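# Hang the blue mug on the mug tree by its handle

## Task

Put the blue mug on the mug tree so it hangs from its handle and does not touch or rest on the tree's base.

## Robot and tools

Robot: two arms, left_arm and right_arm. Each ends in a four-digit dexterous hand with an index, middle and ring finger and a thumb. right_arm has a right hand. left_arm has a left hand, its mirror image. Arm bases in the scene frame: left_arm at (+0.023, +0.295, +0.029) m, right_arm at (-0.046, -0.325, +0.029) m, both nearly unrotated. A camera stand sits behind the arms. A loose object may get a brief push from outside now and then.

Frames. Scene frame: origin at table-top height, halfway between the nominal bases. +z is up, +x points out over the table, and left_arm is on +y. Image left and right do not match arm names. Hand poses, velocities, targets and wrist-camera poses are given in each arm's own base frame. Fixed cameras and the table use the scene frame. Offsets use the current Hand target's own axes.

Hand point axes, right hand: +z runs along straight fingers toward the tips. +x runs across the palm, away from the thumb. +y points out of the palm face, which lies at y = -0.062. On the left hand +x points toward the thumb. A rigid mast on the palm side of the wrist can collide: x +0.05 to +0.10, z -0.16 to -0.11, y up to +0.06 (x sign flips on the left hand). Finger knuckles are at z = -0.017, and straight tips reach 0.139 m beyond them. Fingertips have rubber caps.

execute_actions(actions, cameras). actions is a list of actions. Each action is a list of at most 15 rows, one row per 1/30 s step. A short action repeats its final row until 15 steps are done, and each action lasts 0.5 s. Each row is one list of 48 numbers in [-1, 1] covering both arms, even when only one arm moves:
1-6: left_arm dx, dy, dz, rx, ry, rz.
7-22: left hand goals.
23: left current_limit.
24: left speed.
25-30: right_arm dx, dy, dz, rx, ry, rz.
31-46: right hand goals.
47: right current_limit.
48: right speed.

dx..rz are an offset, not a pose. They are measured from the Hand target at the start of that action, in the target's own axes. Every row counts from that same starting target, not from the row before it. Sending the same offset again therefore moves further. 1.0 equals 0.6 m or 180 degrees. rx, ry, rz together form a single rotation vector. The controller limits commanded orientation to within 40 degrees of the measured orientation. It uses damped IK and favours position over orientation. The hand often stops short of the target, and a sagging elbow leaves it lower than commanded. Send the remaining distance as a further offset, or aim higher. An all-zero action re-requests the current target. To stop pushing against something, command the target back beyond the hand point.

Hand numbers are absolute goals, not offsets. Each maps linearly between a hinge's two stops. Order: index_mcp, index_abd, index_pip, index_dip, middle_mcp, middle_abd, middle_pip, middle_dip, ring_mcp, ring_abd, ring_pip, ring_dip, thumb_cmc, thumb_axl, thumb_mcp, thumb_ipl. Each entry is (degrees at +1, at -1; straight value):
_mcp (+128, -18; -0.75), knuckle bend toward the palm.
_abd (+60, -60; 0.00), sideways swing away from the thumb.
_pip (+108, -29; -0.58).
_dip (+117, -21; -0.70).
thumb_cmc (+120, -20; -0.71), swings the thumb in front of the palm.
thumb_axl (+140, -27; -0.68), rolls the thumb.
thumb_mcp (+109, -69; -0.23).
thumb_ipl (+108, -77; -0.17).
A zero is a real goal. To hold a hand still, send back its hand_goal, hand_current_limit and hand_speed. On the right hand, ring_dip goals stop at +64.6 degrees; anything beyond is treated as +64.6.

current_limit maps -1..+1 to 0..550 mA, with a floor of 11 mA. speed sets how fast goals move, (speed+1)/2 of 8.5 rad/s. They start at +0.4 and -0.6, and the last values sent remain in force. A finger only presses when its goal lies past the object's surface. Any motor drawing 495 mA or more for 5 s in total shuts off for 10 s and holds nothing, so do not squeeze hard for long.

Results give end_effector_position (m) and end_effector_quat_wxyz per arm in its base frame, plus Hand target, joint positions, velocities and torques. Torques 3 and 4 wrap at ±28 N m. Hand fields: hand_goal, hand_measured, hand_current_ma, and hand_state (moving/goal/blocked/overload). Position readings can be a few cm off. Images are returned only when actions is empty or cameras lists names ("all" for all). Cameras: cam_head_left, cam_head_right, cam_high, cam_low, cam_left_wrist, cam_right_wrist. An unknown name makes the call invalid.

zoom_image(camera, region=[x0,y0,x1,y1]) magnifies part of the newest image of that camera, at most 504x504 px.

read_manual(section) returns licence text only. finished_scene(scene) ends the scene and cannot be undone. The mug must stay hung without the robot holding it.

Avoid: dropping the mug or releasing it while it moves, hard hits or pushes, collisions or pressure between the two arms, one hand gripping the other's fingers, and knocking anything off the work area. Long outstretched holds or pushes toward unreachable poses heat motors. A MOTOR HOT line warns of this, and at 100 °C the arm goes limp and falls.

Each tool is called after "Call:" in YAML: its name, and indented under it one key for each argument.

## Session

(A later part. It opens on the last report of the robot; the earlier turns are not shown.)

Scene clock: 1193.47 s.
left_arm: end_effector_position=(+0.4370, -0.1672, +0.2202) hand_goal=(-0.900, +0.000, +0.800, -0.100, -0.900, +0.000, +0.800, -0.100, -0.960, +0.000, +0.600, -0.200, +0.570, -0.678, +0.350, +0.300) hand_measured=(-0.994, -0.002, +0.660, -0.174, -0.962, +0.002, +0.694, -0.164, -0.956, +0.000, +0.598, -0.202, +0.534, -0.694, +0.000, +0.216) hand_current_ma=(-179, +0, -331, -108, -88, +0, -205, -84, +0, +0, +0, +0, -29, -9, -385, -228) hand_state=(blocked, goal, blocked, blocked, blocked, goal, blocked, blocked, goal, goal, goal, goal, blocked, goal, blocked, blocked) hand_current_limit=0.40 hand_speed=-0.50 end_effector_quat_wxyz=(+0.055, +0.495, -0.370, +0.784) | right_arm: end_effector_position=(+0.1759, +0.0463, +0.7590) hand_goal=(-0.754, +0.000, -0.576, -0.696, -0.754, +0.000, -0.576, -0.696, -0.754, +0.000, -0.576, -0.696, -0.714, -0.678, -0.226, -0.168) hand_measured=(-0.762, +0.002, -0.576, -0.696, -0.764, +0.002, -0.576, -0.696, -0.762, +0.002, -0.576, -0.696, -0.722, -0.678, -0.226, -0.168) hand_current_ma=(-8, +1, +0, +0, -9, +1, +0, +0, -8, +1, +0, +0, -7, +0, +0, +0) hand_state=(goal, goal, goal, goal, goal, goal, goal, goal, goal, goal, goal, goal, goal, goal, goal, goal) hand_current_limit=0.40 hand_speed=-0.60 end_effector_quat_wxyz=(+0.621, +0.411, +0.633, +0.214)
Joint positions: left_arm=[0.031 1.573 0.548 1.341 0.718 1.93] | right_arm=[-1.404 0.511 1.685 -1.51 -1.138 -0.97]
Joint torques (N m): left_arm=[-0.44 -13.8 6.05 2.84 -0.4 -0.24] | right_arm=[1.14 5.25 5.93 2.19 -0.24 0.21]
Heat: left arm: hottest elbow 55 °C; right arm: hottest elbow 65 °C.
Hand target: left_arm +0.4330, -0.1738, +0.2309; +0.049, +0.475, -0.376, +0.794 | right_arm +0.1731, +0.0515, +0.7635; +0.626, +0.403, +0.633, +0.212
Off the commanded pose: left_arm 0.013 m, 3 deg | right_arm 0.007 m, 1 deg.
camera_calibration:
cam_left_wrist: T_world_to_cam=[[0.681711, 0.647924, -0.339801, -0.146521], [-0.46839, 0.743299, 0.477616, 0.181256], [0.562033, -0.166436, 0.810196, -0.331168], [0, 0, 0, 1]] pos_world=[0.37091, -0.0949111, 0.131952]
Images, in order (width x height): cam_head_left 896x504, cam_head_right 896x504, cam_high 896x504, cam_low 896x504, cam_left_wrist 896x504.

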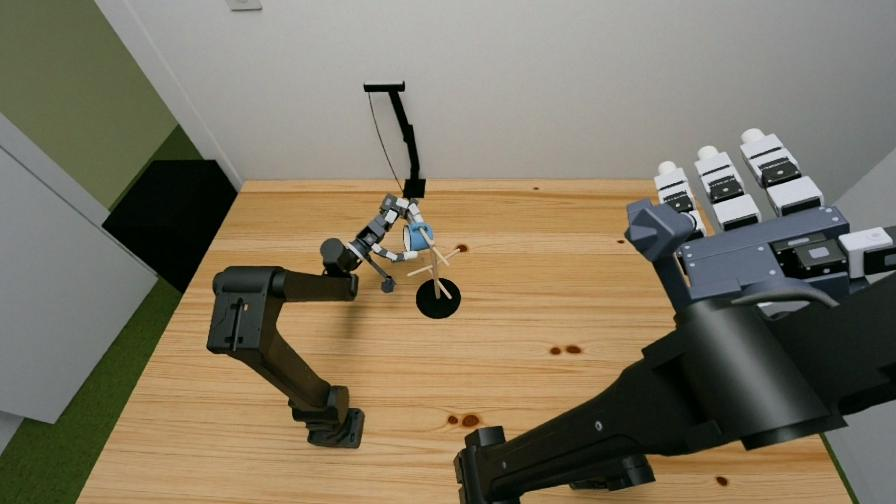

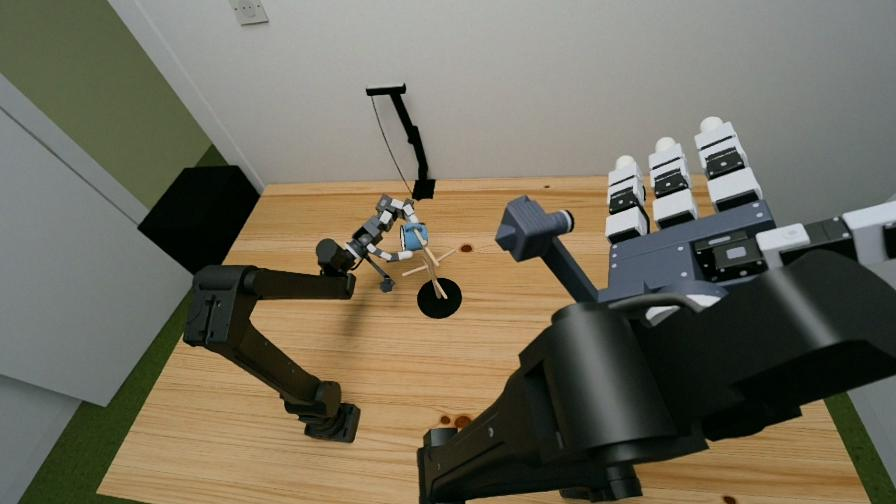

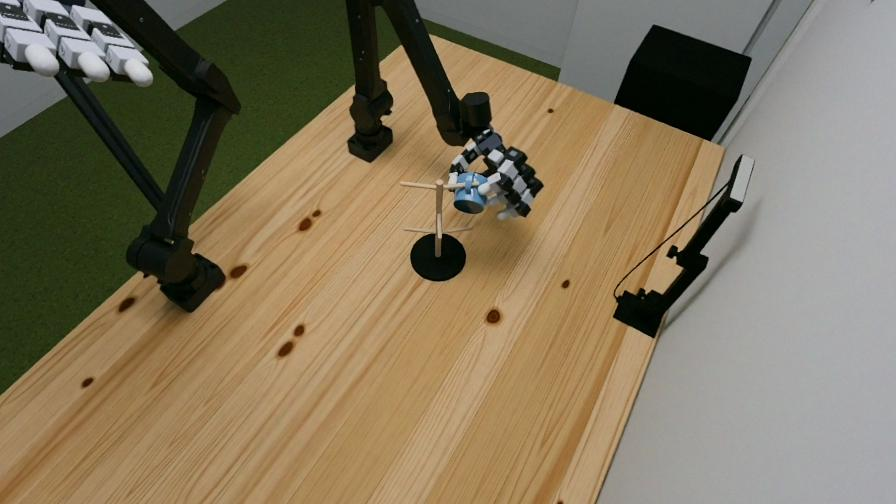

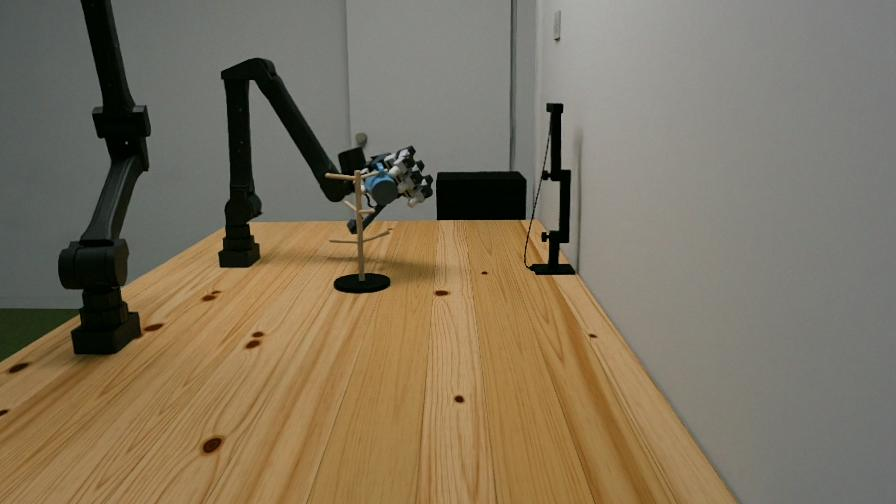

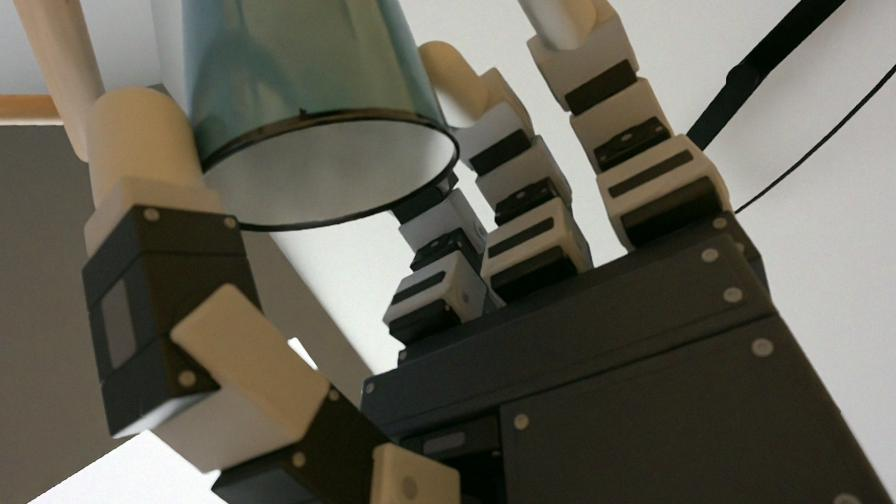

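Call:
execute_actions:
  actions:
    - [[-0.0108,0.0028,-0.006,0,0,0,-0.9,0,0.8,-0.1,-0.9,0,0.8,-0.1,-0.959,0,0.6,-0.2,0.571,-0.678,0.35,0.3,0.4,-0.5,0,0,0,0,0,0,-0.754,0,-0.576,-0.696,-0.754,0,-0.576,-0.696,-0.754,0,-0.576,-0.696,-0.714,-0.678,-0.226,-0.168,0.4,-0.6]]
  cameras: ["cam_head_left","cam_low","cam_high"]

Call:
zoom_image:
  camera: "cam_low"
  region: [345, 150, 405, 210]

Call:
zoom_image:
  camera: "cam_high"
  region: [430, 160, 500, 230]

Call:
zoom_image:
  camera: "cam_head_left"
  region: [395, 215, 445, 265]

Scene clock: 1202.00 s.
left_arm: end_effector_position=(+0.4352, -0.1672, +0.2217) hand_goal=(-0.900, +0.000, +0.800, -0.100, -0.900, +0.000, +0.800, -0.100, -0.960, +0.000, +0.600, -0.200, +0.570, -0.678, +0.350, +0.300) hand_measured=(-0.994, -0.002, +0.660, -0.174, -0.962, +0.002, +0.694, -0.164, -0.956, +0.000, +0.598, -0.202, +0.534, -0.694, +0.000, +0.216) hand_current_ma=(-179, +0, -331, -108, -88, +0, -204, -84, +0, +0, +0, +0, -29, -9, -385, -228) hand_state=(blocked, goal, blocked, blocked, blocked, goal, blocked, blocked, goal, goal, goal, goal, blocked, goal, blocked, blocked) hand_current_limit=0.40 hand_speed=-0.50 end_effector_quat_wxyz=(+0.052, +0.489, -0.372, +0.788) | right_arm: end_effector_position=(+0.1759, +0.0463, +0.7590) hand_goal=(-0.754, +0.000, -0.576, -0.696, -0.754, +0.000, -0.576, -0.696, -0.754, +0.000, -0.576, -0.696, -0.714, -0.678, -0.226, -0.168) hand_measured=(-0.762, +0.002, -0.576, -0.696, -0.764, +0.002, -0.576, -0.696, -0.762, +0.002, -0.576, -0.696, -0.722, -0.678, -0.226, -0.168) hand_current_ma=(-8, +1, +0, +0, -9, +1, +0, +0, -8, +1, +0, +0, -7, +0, +0, +0) hand_state=(goal, goal, goal, goal, goal, goal, goal, goal, goal, goal, goal, goal, goal, goal, goal, goal) hand_current_limit=0.40 hand_speed=-0.60 end_effector_quat_wxyz=(+0.621, +0.411, +0.633, +0.214)
Joint positions: left_arm=[0.031 1.573 0.545 1.361 0.718 1.931] | right_arm=[-1.404 0.511 1.685 -1.51 -1.138 -0.969]
Joint torques (N m): left_arm=[0.32 -11.63 6.04 3.11 -0.13 -0.29] | right_arm=[0.97 5.66 5.87 2.28 -0.25 0.18]
Heat: left arm: hottest elbow 54 °C; right arm: hottest elbow 64 °C.
Hand target: left_arm +0.4333, -0.1709, +0.2239; +0.049, +0.475, -0.376, +0.794 | right_arm +0.1731, +0.0514, +0.7636; +0.626, +0.403, +0.633, +0.212
Off the commanded pose: left_arm 0.005 m, 2 deg | right_arm 0.007 m, 1 deg.
Images, in order (width x height): cam_head_left 896x504, cam_high 896x504, cam_low 896x504.

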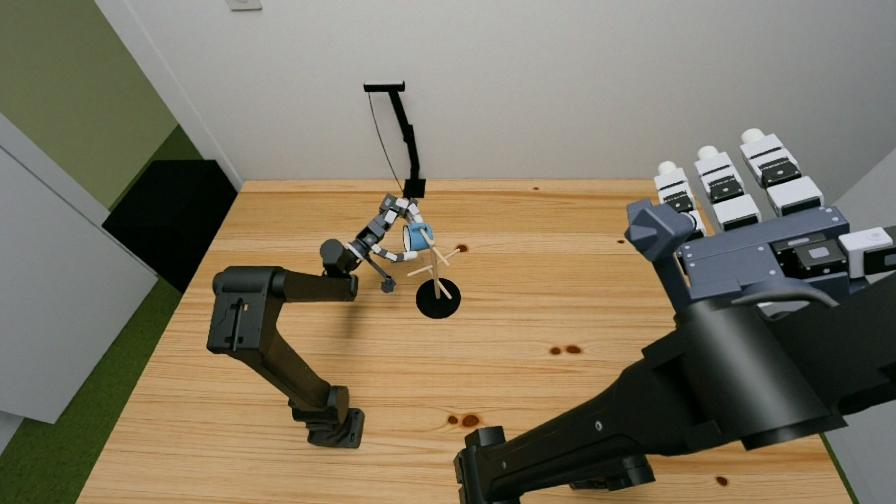

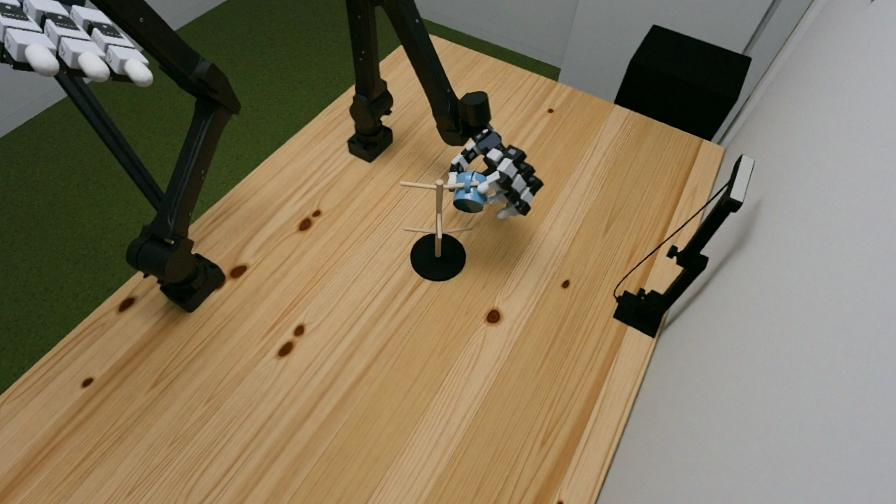

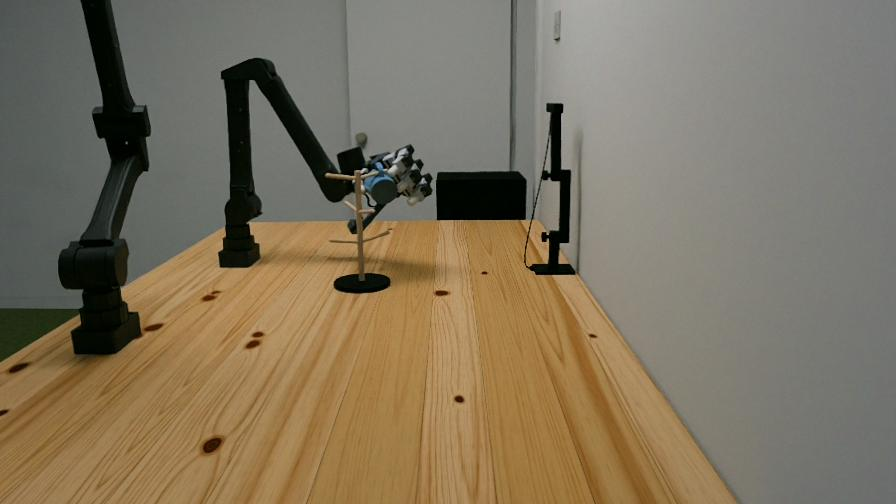

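Scaled by 8.400 from the camera's 896x504 image, which has a finer 1280x720 frame.

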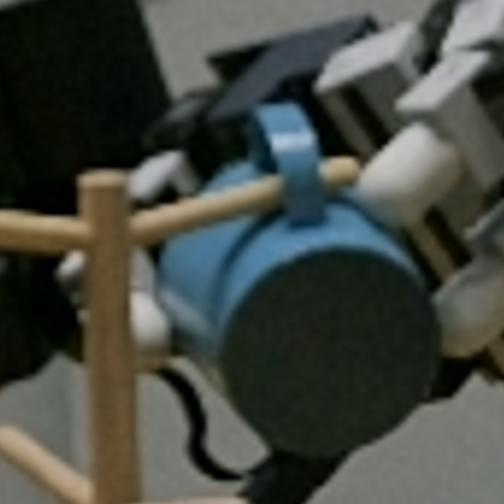

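Scaled by 7.200 from the camera's 896x504 image, which has a finer 1280x720 frame.

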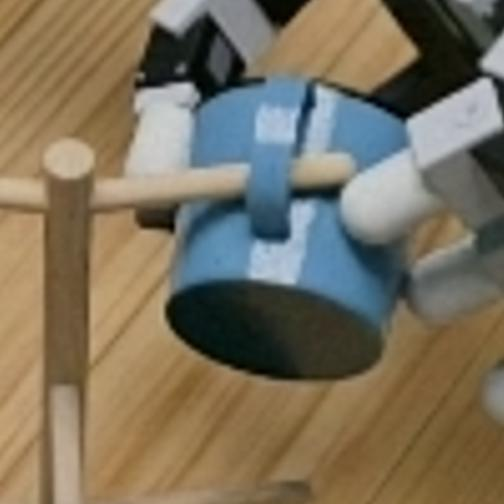

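Scaled by 10.080 from the camera's 896x504 image, which has a finer 1280x720 frame.

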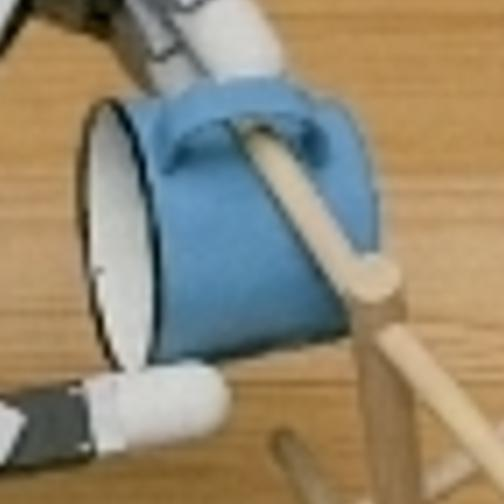

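Call:
execute_actions:
  actions:
    - [[-0.0117,0.005,-0.0053,0,0,0,-0.9,0,0.8,-0.1,-0.9,0,0.8,-0.1,-0.959,0,0.6,-0.2,0.571,-0.678,0.35,0.3,0.4,-0.5,0,0,0,0,0,0,-0.754,0,-0.576,-0.696,-0.754,0,-0.576,-0.696,-0.754,0,-0.576,-0.696,-0.714,-0.678,-0.226,-0.168,0.4,-0.6]]
  cameras: ["cam_low","cam_high"]

Call:
zoom_image:
  camera: "cam_low"
  region: [345, 150, 405, 210]

Call:
zoom_image:
  camera: "cam_high"
  region: [430, 160, 500, 230]

Scene clock: 1206.67 s.
left_arm: end_effector_position=(+0.4348, -0.1676, +0.2181) hand_goal=(-0.900, +0.000, +0.800, -0.100, -0.900, +0.000, +0.800, -0.100, -0.960, +0.000, +0.600, -0.200, +0.570, -0.678, +0.350, +0.300) hand_measured=(-0.994, -0.002, +0.660, -0.174, -0.962, +0.002, +0.694, -0.164, -0.956, +0.000, +0.598, -0.202, +0.534, -0.694, +0.000, +0.216) hand_current_ma=(-179, +0, -331, -108, -88, +0, -204, -84, +0, +0, +0, +0, -29, -9, -385, -228) hand_state=(blocked, goal, blocked, blocked, blocked, goal, blocked, blocked, goal, goal, goal, goal, blocked, goal, blocked, blocked) hand_current_limit=0.40 hand_speed=-0.50 end_effector_quat_wxyz=(+0.050, +0.482, -0.374, +0.791) | right_arm: end_effector_position=(+0.1759, +0.0463, +0.7590) hand_goal=(-0.754, +0.000, -0.576, -0.696, -0.754, +0.000, -0.576, -0.696, -0.754, +0.000, -0.576, -0.696, -0.714, -0.678, -0.226, -0.168) hand_measured=(-0.762, +0.002, -0.576, -0.696, -0.764, +0.002, -0.576, -0.696, -0.762, +0.002, -0.576, -0.696, -0.722, -0.678, -0.226, -0.168) hand_current_ma=(-8, +1, +0, +0, -9, +1, +0, +0, -8, +1, +0, +0, -7, +0, +0, +0) hand_state=(goal, goal, goal, goal, goal, goal, goal, goal, goal, goal, goal, goal, goal, goal, goal, goal) hand_current_limit=0.40 hand_speed=-0.60 end_effector_quat_wxyz=(+0.621, +0.411, +0.633, +0.214)
Joint positions: left_arm=[0.031 1.593 0.545 1.397 0.723 1.932] | right_arm=[-1.404 0.511 1.685 -1.51 -1.138 -0.969]
Joint torques (N m): left_arm=[0.79 -11.11 5.65 2.88 -0.15 -0.32] | right_arm=[0.79 5.42 5.85 2.24 -0.23 0.17]
Heat: left arm: hottest elbow 54 °C; right arm: hottest elbow 64 °C.
Hand target: left_arm +0.4335, -0.1690, +0.2158; +0.049, +0.475, -0.376, +0.794 | right_arm +0.1731, +0.0514, +0.7636; +0.626, +0.403, +0.633, +0.212
Off the commanded pose: left_arm 0.003 m, 1 deg | right_arm 0.007 m, 1 deg.
Images, in order (width x height): cam_high 896x504, cam_low 896x504.

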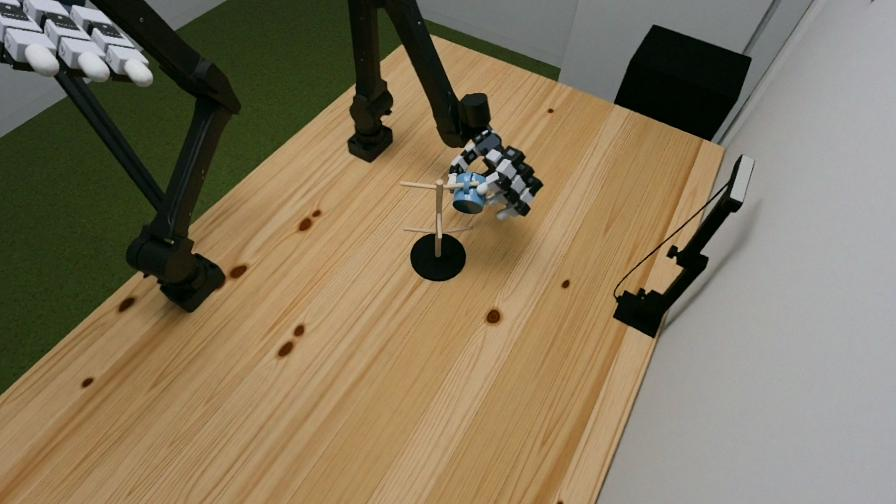

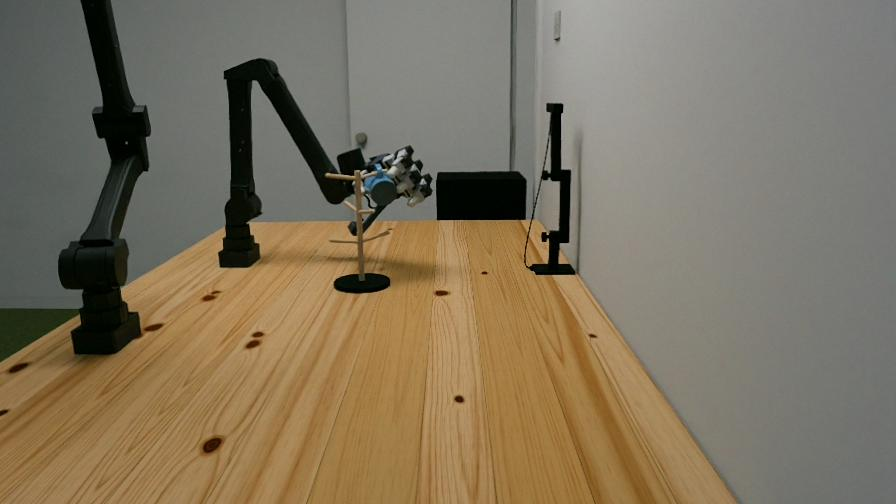

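Scaled by 8.400 from the camera's 896x504 image, which has a finer 1280x720 frame.

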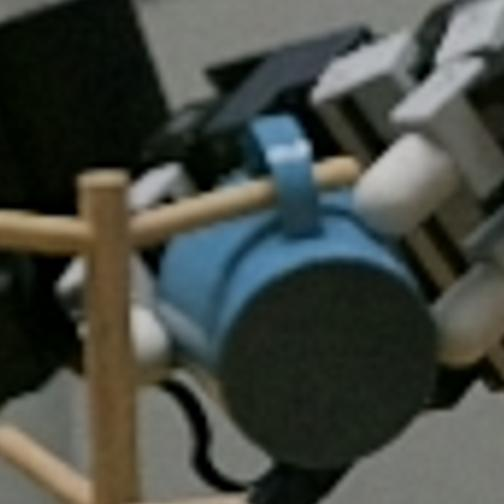

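Scaled by 7.200 from the camera's 896x504 image, which has a finer 1280x720 frame.

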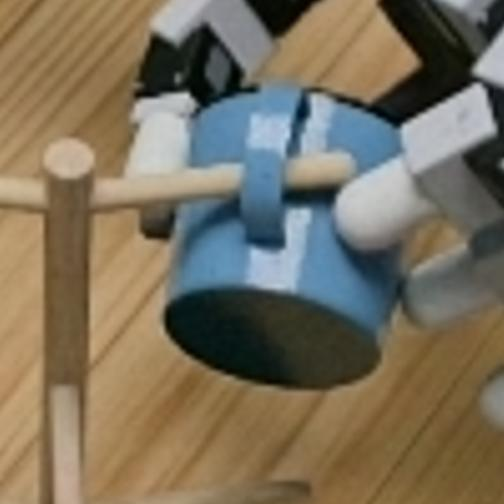

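Call:
execute_actions:
  actions:
    - [[-0.0117,0.005,-0.0053,0,0,0,-0.9,0,0.8,-0.1,-0.9,0,0.8,-0.1,-0.959,0,0.6,-0.2,0.571,-0.678,0.35,0.3,0.4,-0.5,0,0,0,0,0,0,-0.754,0,-0.576,-0.696,-0.754,0,-0.576,-0.696,-0.754,0,-0.576,-0.696,-0.714,-0.678,-0.226,-0.168,0.4,-0.6]]
  cameras: ["cam_head_left","cam_low","cam_high"]

Call:
zoom_image:
  camera: "cam_low"
  region: [345, 150, 405, 210]

Call:
zoom_image:
  camera: "cam_high"
  region: [430, 160, 500, 230]

Call:
zoom_image:
  camera: "cam_head_left"
  region: [395, 215, 445, 265]

Scene clock: 1211.97 s.
left_arm: end_effector_position=(+0.4334, -0.1680, +0.2083) hand_goal=(-0.900, +0.000, +0.800, -0.100, -0.900, +0.000, +0.800, -0.100, -0.960, +0.000, +0.600, -0.200, +0.570, -0.678, +0.350, +0.300) hand_measured=(-0.994, -0.002, +0.660, -0.174, -0.962, +0.002, +0.694, -0.164, -0.956, +0.000, +0.598, -0.202, +0.534, -0.694, +0.000, +0.216) hand_current_ma=(-179, +0, -331, -108, -88, +0, -204, -84, +0, +0, +0, +0, -29, -9, -385, -228) hand_state=(blocked, goal, blocked, blocked, blocked, goal, blocked, blocked, goal, goal, goal, goal, blocked, goal, blocked, blocked) hand_current_limit=0.40 hand_speed=-0.50 end_effector_quat_wxyz=(+0.052, +0.482, -0.376, +0.790) | right_arm: end_effector_position=(+0.1759, +0.0463, +0.7590) hand_goal=(-0.754, +0.000, -0.576, -0.696, -0.754, +0.000, -0.576, -0.696, -0.754, +0.000, -0.576, -0.696, -0.714, -0.678, -0.226, -0.168) hand_measured=(-0.762, +0.002, -0.576, -0.696, -0.764, +0.002, -0.576, -0.696, -0.762, +0.002, -0.576, -0.696, -0.722, -0.678, -0.226, -0.168) hand_current_ma=(-8, +1, +0, +0, -9, +1, +0, +0, -8, +1, +0, +0, -7, +0, +0, +0) hand_state=(goal, goal, goal, goal, goal, goal, goal, goal, goal, goal, goal, goal, goal, goal, goal, goal) hand_current_limit=0.40 hand_speed=-0.60 end_effector_quat_wxyz=(+0.621, +0.411, +0.633, +0.214)
Joint positions: left_arm=[0.031 1.623 0.539 1.43 0.728 1.932] | right_arm=[-1.404 0.511 1.685 -1.51 -1.138 -0.969]
Joint torques (N m): left_arm=[1.44 -11.28 5.64 3 -0.16 -0.34] | right_arm=[1.08 5.95 5.86 2.26 -0.22 0.16]
Heat: left arm: hottest elbow 54 °C; right arm: hottest elbow 63 °C.
Hand target: left_arm +0.4337, -0.1671, +0.2078; +0.049, +0.475, -0.376, +0.794 | right_arm +0.1731, +0.0514, +0.7636; +0.626, +0.403, +0.633, +0.212
Off the commanded pose: left_arm 0.001 m, 1 deg | right_arm 0.007 m, 1 deg.
Images, in order (width x height): cam_head_left 896x504, cam_high 896x504, cam_low 896x504.

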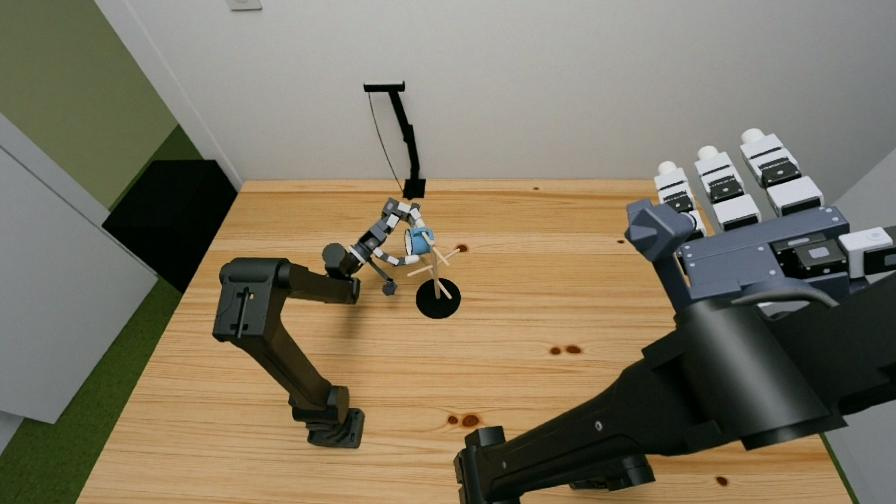

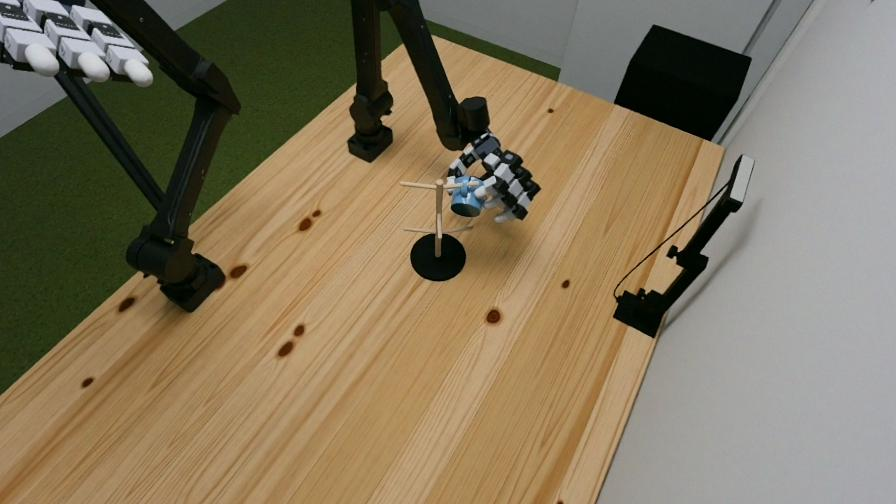

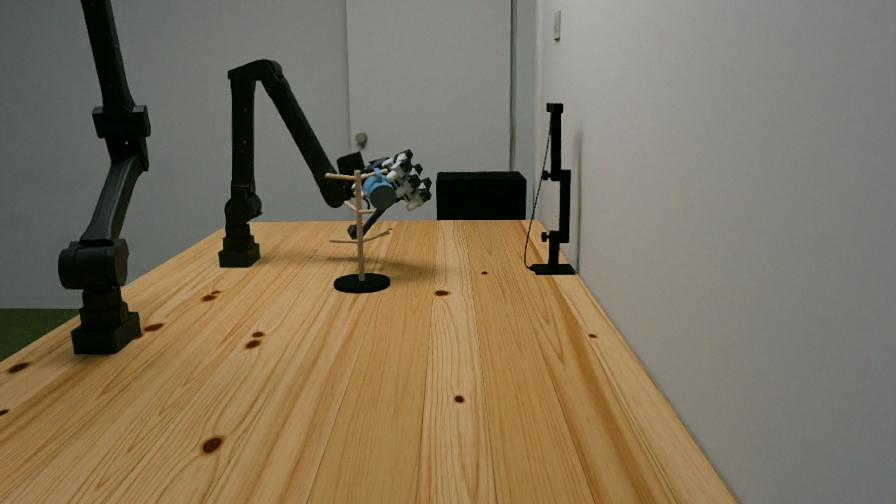

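Scaled by 8.400 from the camera's 896x504 image, which has a finer 1280x720 frame.

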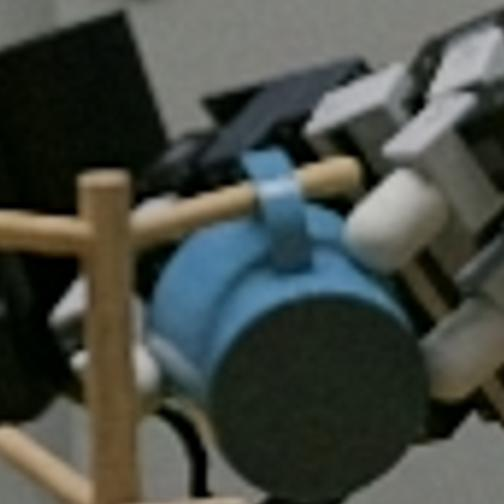

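Scaled by 7.200 from the camera's 896x504 image, which has a finer 1280x720 frame.

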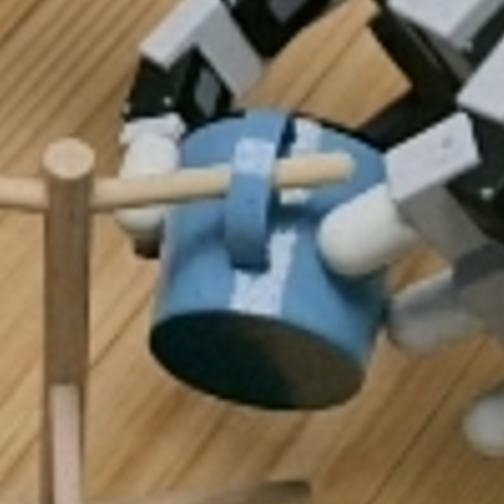

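Scaled by 10.080 from the camera's 896x504 image, which has a finer 1280x720 frame.

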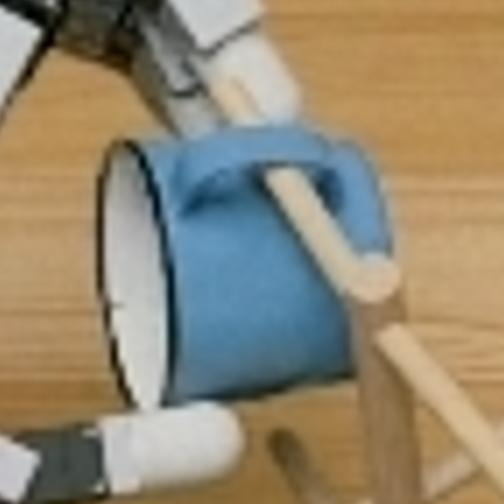

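Call:
execute_actions:
  actions:
    - [[0,0,0,0,0,0,-0.92,0,0.69,-0.15,-0.92,0,0.71,-0.14,-0.959,0,0.6,-0.2,0.55,-0.69,0.08,0.24,0.4,-0.8,0,0,0,0,0,0,-0.754,0,-0.576,-0.696,-0.754,0,-0.576,-0.696,-0.754,0,-0.576,-0.696,-0.714,-0.678,-0.226,-0.168,0.4,-0.6]]
  cameras: ["cam_head_left","cam_low","cam_high"]

Call:
zoom_image:
  camera: "cam_low"
  region: [345, 150, 405, 210]

Call:
zoom_image:
  camera: "cam_high"
  region: [430, 160, 500, 230]

Scene clock: 1232.97 s.
left_arm: end_effector_position=(+0.4334, -0.1680, +0.2083) hand_goal=(-0.920, +0.000, +0.690, -0.150, -0.920, +0.000, +0.710, -0.140, -0.960, +0.000, +0.600, -0.200, +0.550, -0.690, +0.080, +0.240) hand_measured=(-0.990, -0.002, +0.654, -0.178, -0.964, +0.002, +0.686, -0.166, -0.956, +0.000, +0.598, -0.202, +0.542, -0.696, -0.008, +0.208) hand_current_ma=(-109, +0, -28, -19, -47, +0, -15, -15, +0, +0, +0, +0, -2, -1, -232, -38) hand_state=(blocked, goal, blocked, blocked, blocked, goal, blocked, blocked, goal, goal, goal, goal, goal, goal, blocked, blocked) hand_current_limit=0.40 hand_speed=-0.80 end_effector_quat_wxyz=(+0.052, +0.482, -0.376, +0.790) | right_arm: end_effector_position=(+0.1759, +0.0463, +0.7590) hand_goal=(-0.754, +0.000, -0.576, -0.696, -0.754, +0.000, -0.576, -0.696, -0.754, +0.000, -0.576, -0.696, -0.714, -0.678, -0.226, -0.168) hand_measured=(-0.762, +0.002, -0.576, -0.696, -0.764, +0.002, -0.576, -0.696, -0.762, +0.002, -0.576, -0.696, -0.722, -0.678, -0.226, -0.168) hand_current_ma=(-8, +1, +0, +0, -9, +1, +0, +0, -8, +1, +0, +0, -7, +0, +0, +0) hand_state=(goal, goal, goal, goal, goal, goal, goal, goal, goal, goal, goal, goal, goal, goal, goal, goal) hand_current_limit=0.40 hand_speed=-0.60 end_effector_quat_wxyz=(+0.621, +0.411, +0.633, +0.214)
Joint positions: left_arm=[0.031 1.623 0.539 1.43 0.728 1.932] | right_arm=[-1.404 0.511 1.685 -1.51 -1.138 -0.969]
Joint torques (N m): left_arm=[1.26 -11.34 5.64 3 -0.16 -0.35] | right_arm=[1.14 5.36 5.83 2.25 -0.26 0.2]
Heat: left arm: hottest elbow 53 °C; right arm: hottest elbow 61 °C.
Hand target: left_arm +0.4336, -0.1672, +0.2077; +0.050, +0.475, -0.376, +0.794 | right_arm +0.1731, +0.0514, +0.7636; +0.626, +0.403, +0.633, +0.212
Off the commanded pose: left_arm 0.001 m, 1 deg | right_arm 0.007 m, 1 deg.
Images, in order (width x height): cam_head_left 896x504, cam_high 896x504, cam_low 896x504.

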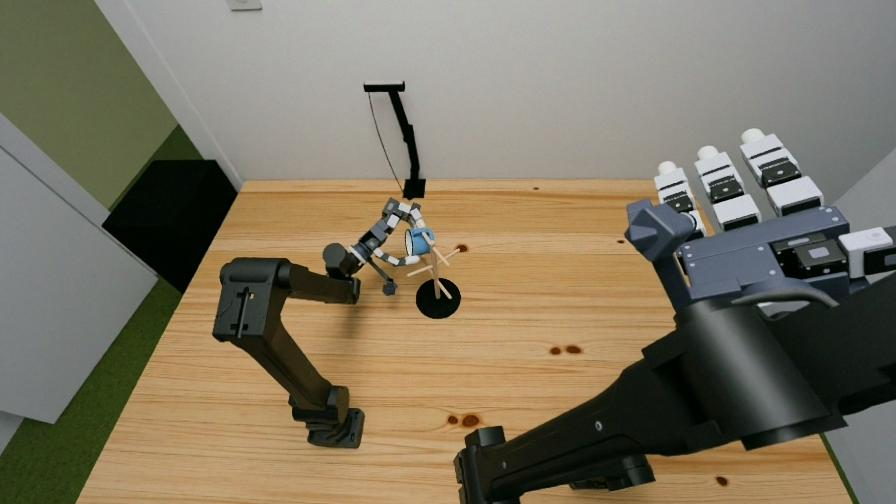

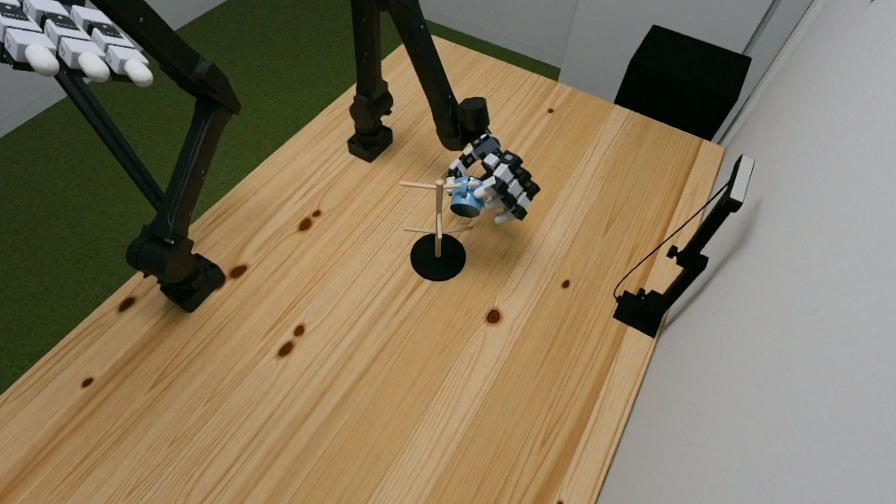

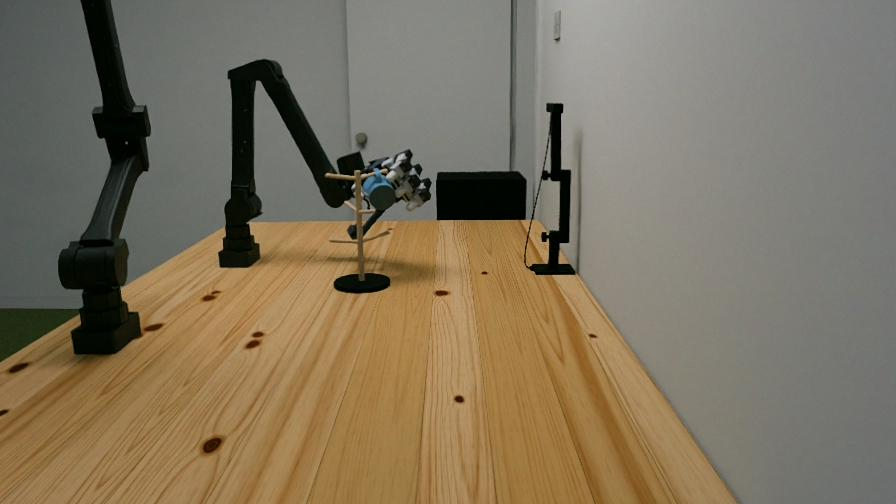

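Scaled by 8.400 from the camera's 896x504 image, which has a finer 1280x720 frame.

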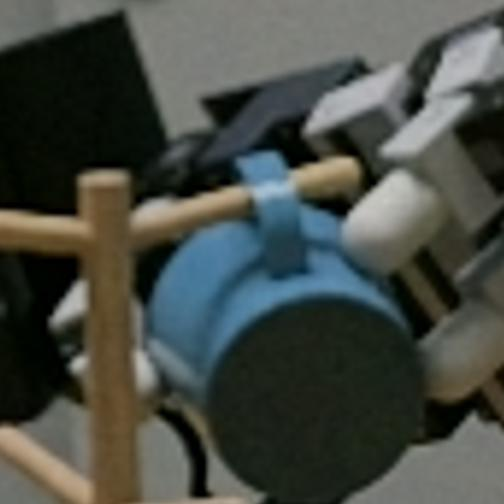

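Scaled by 7.200 from the camera's 896x504 image, which has a finer 1280x720 frame.

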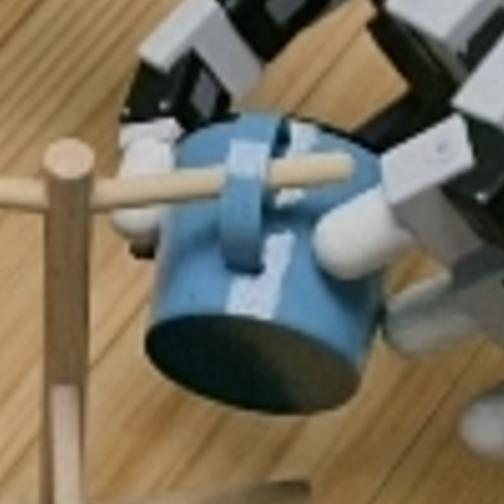

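Call:
execute_actions:
  actions:
    - [[0,0,0,0,0,0,-0.97,0,0.60,-0.17,-0.95,0,0.63,-0.16,-0.959,0,0.6,-0.2,0.54,-0.69,-0.08,0.19,0.4,-0.92,0,0,0,0,0,0,-0.754,0,-0.576,-0.696,-0.754,0,-0.576,-0.696,-0.754,0,-0.576,-0.696,-0.714,-0.678,-0.226,-0.168,0.4,-0.6]]
  cameras: ["cam_head_left","cam_low","cam_high"]

Call:
zoom_image:
  camera: "cam_low"
  region: [345, 150, 405, 210]

Call:
zoom_image:
  camera: "cam_high"
  region: [430, 160, 500, 230]

Call:
zoom_image:
  camera: "cam_head_left"
  region: [395, 215, 445, 265]

Scene clock: 1240.03 s.
left_arm: end_effector_position=(+0.4331, -0.1680, +0.2091) hand_goal=(-0.970, +0.000, +0.600, -0.170, -0.950, +0.000, +0.630, -0.160, -0.960, +0.000, +0.600, -0.200, +0.540, -0.690, -0.080, +0.190) hand_measured=(-0.968, -0.002, +0.604, -0.172, -0.948, +0.002, +0.634, -0.164, -0.956, +0.000, +0.598, -0.202, +0.548, -0.690, -0.080, +0.190) hand_current_ma=(+0, +0, +1, +0, +0, +0, +1, +0, +0, +0, +0, +0, +2, +0, +0, +0) hand_state=(goal, goal, goal, goal, goal, goal, goal, goal, goal, goal, goal, goal, goal, goal, goal, goal) hand_current_limit=0.40 hand_speed=-0.92 end_effector_quat_wxyz=(+0.051, +0.480, -0.376, +0.791) | right_arm: end_effector_position=(+0.1759, +0.0463, +0.7590) hand_goal=(-0.754, +0.000, -0.576, -0.696, -0.754, +0.000, -0.576, -0.696, -0.754, +0.000, -0.576, -0.696, -0.714, -0.678, -0.226, -0.168) hand_measured=(-0.762, +0.002, -0.576, -0.696, -0.764, +0.002, -0.576, -0.696, -0.762, +0.002, -0.576, -0.696, -0.722, -0.678, -0.226, -0.168) hand_current_ma=(-8, +1, +0, +0, -9, +1, +0, +0, -8, +1, +0, +0, -7, +0, +0, +0) hand_state=(goal, goal, goal, goal, goal, goal, goal, goal, goal, goal, goal, goal, goal, goal, goal, goal) hand_current_limit=0.40 hand_speed=-0.60 end_effector_quat_wxyz=(+0.621, +0.411, +0.633, +0.214)
Joint positions: left_arm=[0.031 1.623 0.539 1.436 0.728 1.932] | right_arm=[-1.404 0.511 1.685 -1.51 -1.138 -0.969]
Joint torques (N m): left_arm=[1.26 -11.34 5.64 2.78 -0.17 -0.35] | right_arm=[0.85 5.48 5.87 2.15 -0.24 0.2]
Heat: left arm: hottest elbow 53 °C; right arm: hottest elbow 61 °C.
Hand target: left_arm +0.4336, -0.1672, +0.2078; +0.050, +0.475, -0.376, +0.794 | right_arm +0.1731, +0.0514, +0.7636; +0.626, +0.403, +0.633, +0.212
Off the commanded pose: left_arm 0.002 m, 1 deg | right_arm 0.007 m, 1 deg.
Images, in order (width x height): cam_head_left 896x504, cam_high 896x504, cam_low 896x504.

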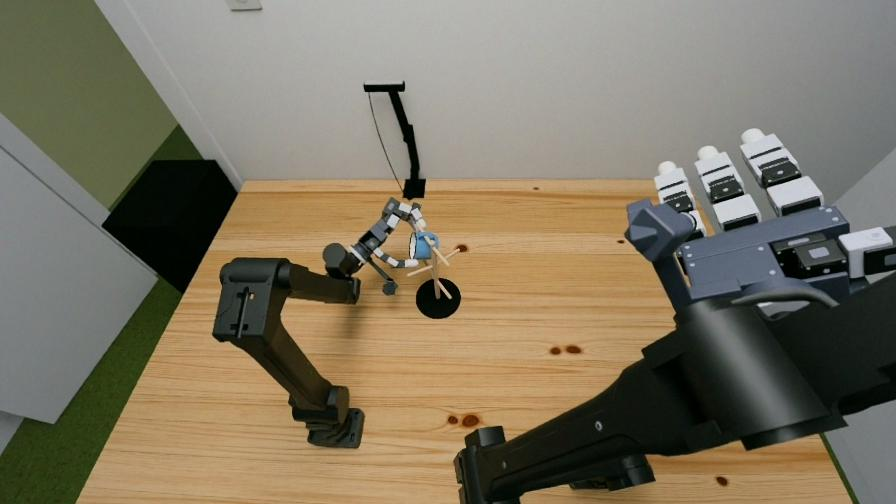

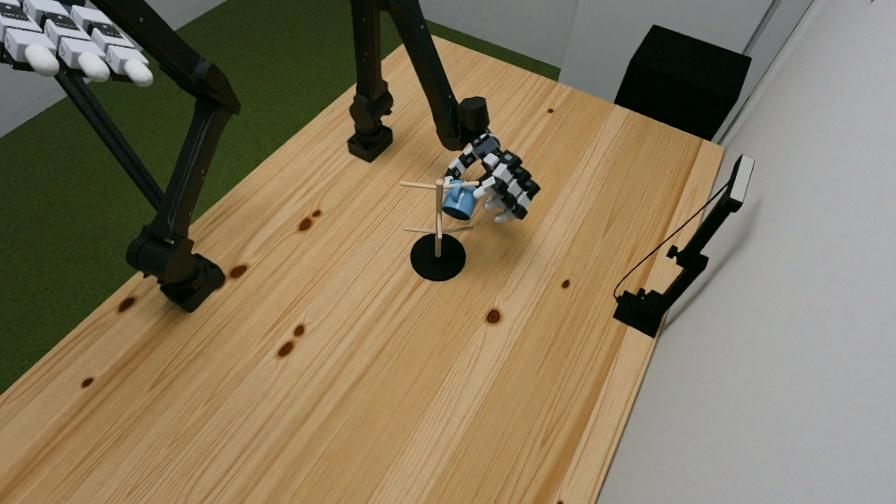

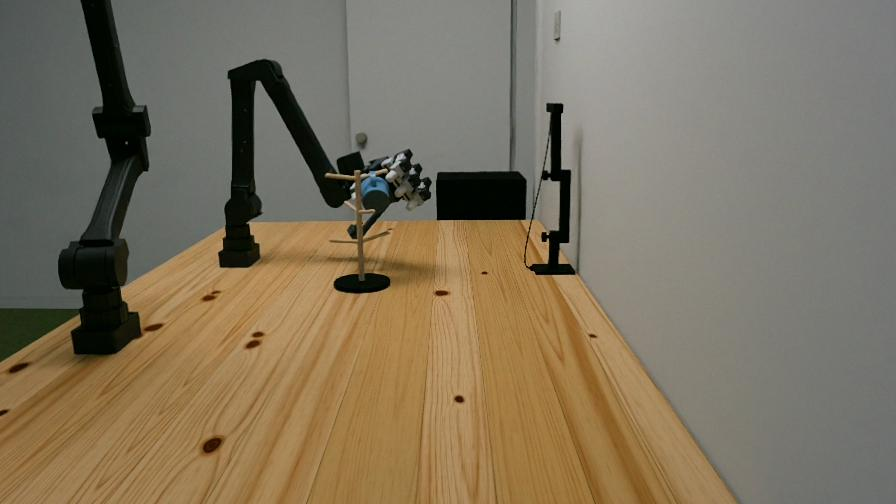

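Scaled by 8.400 from the camera's 896x504 image, which has a finer 1280x720 frame.

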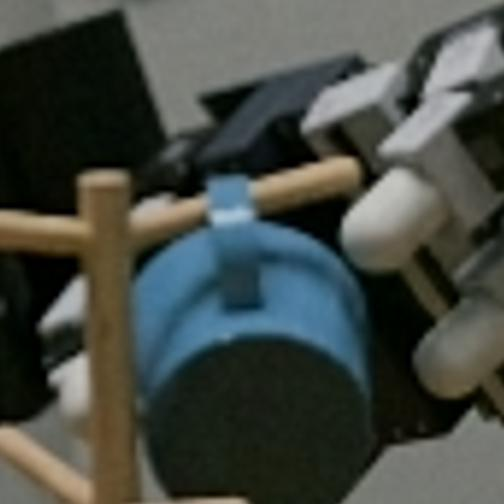

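Scaled by 7.200 from the camera's 896x504 image, which has a finer 1280x720 frame.

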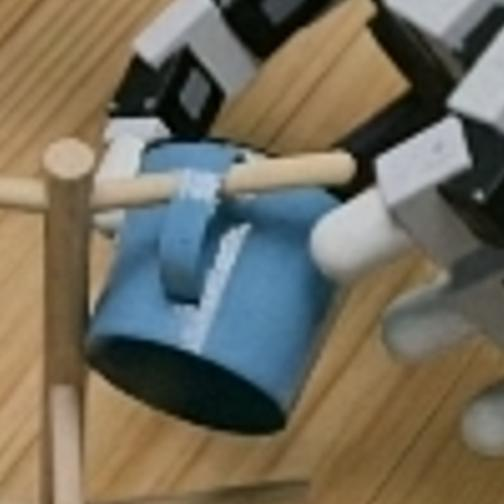

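Scaled by 10.080 from the camera's 896x504 image, which has a finer 1280x720 frame.

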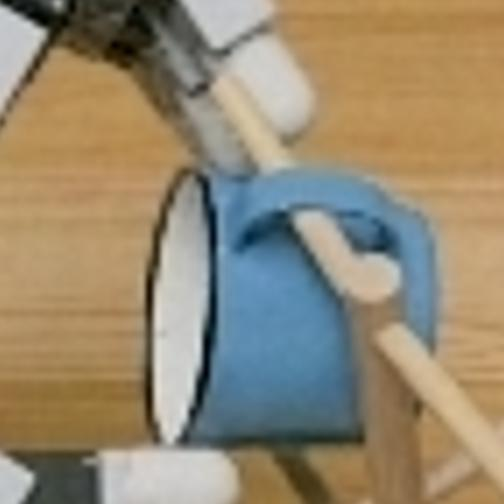

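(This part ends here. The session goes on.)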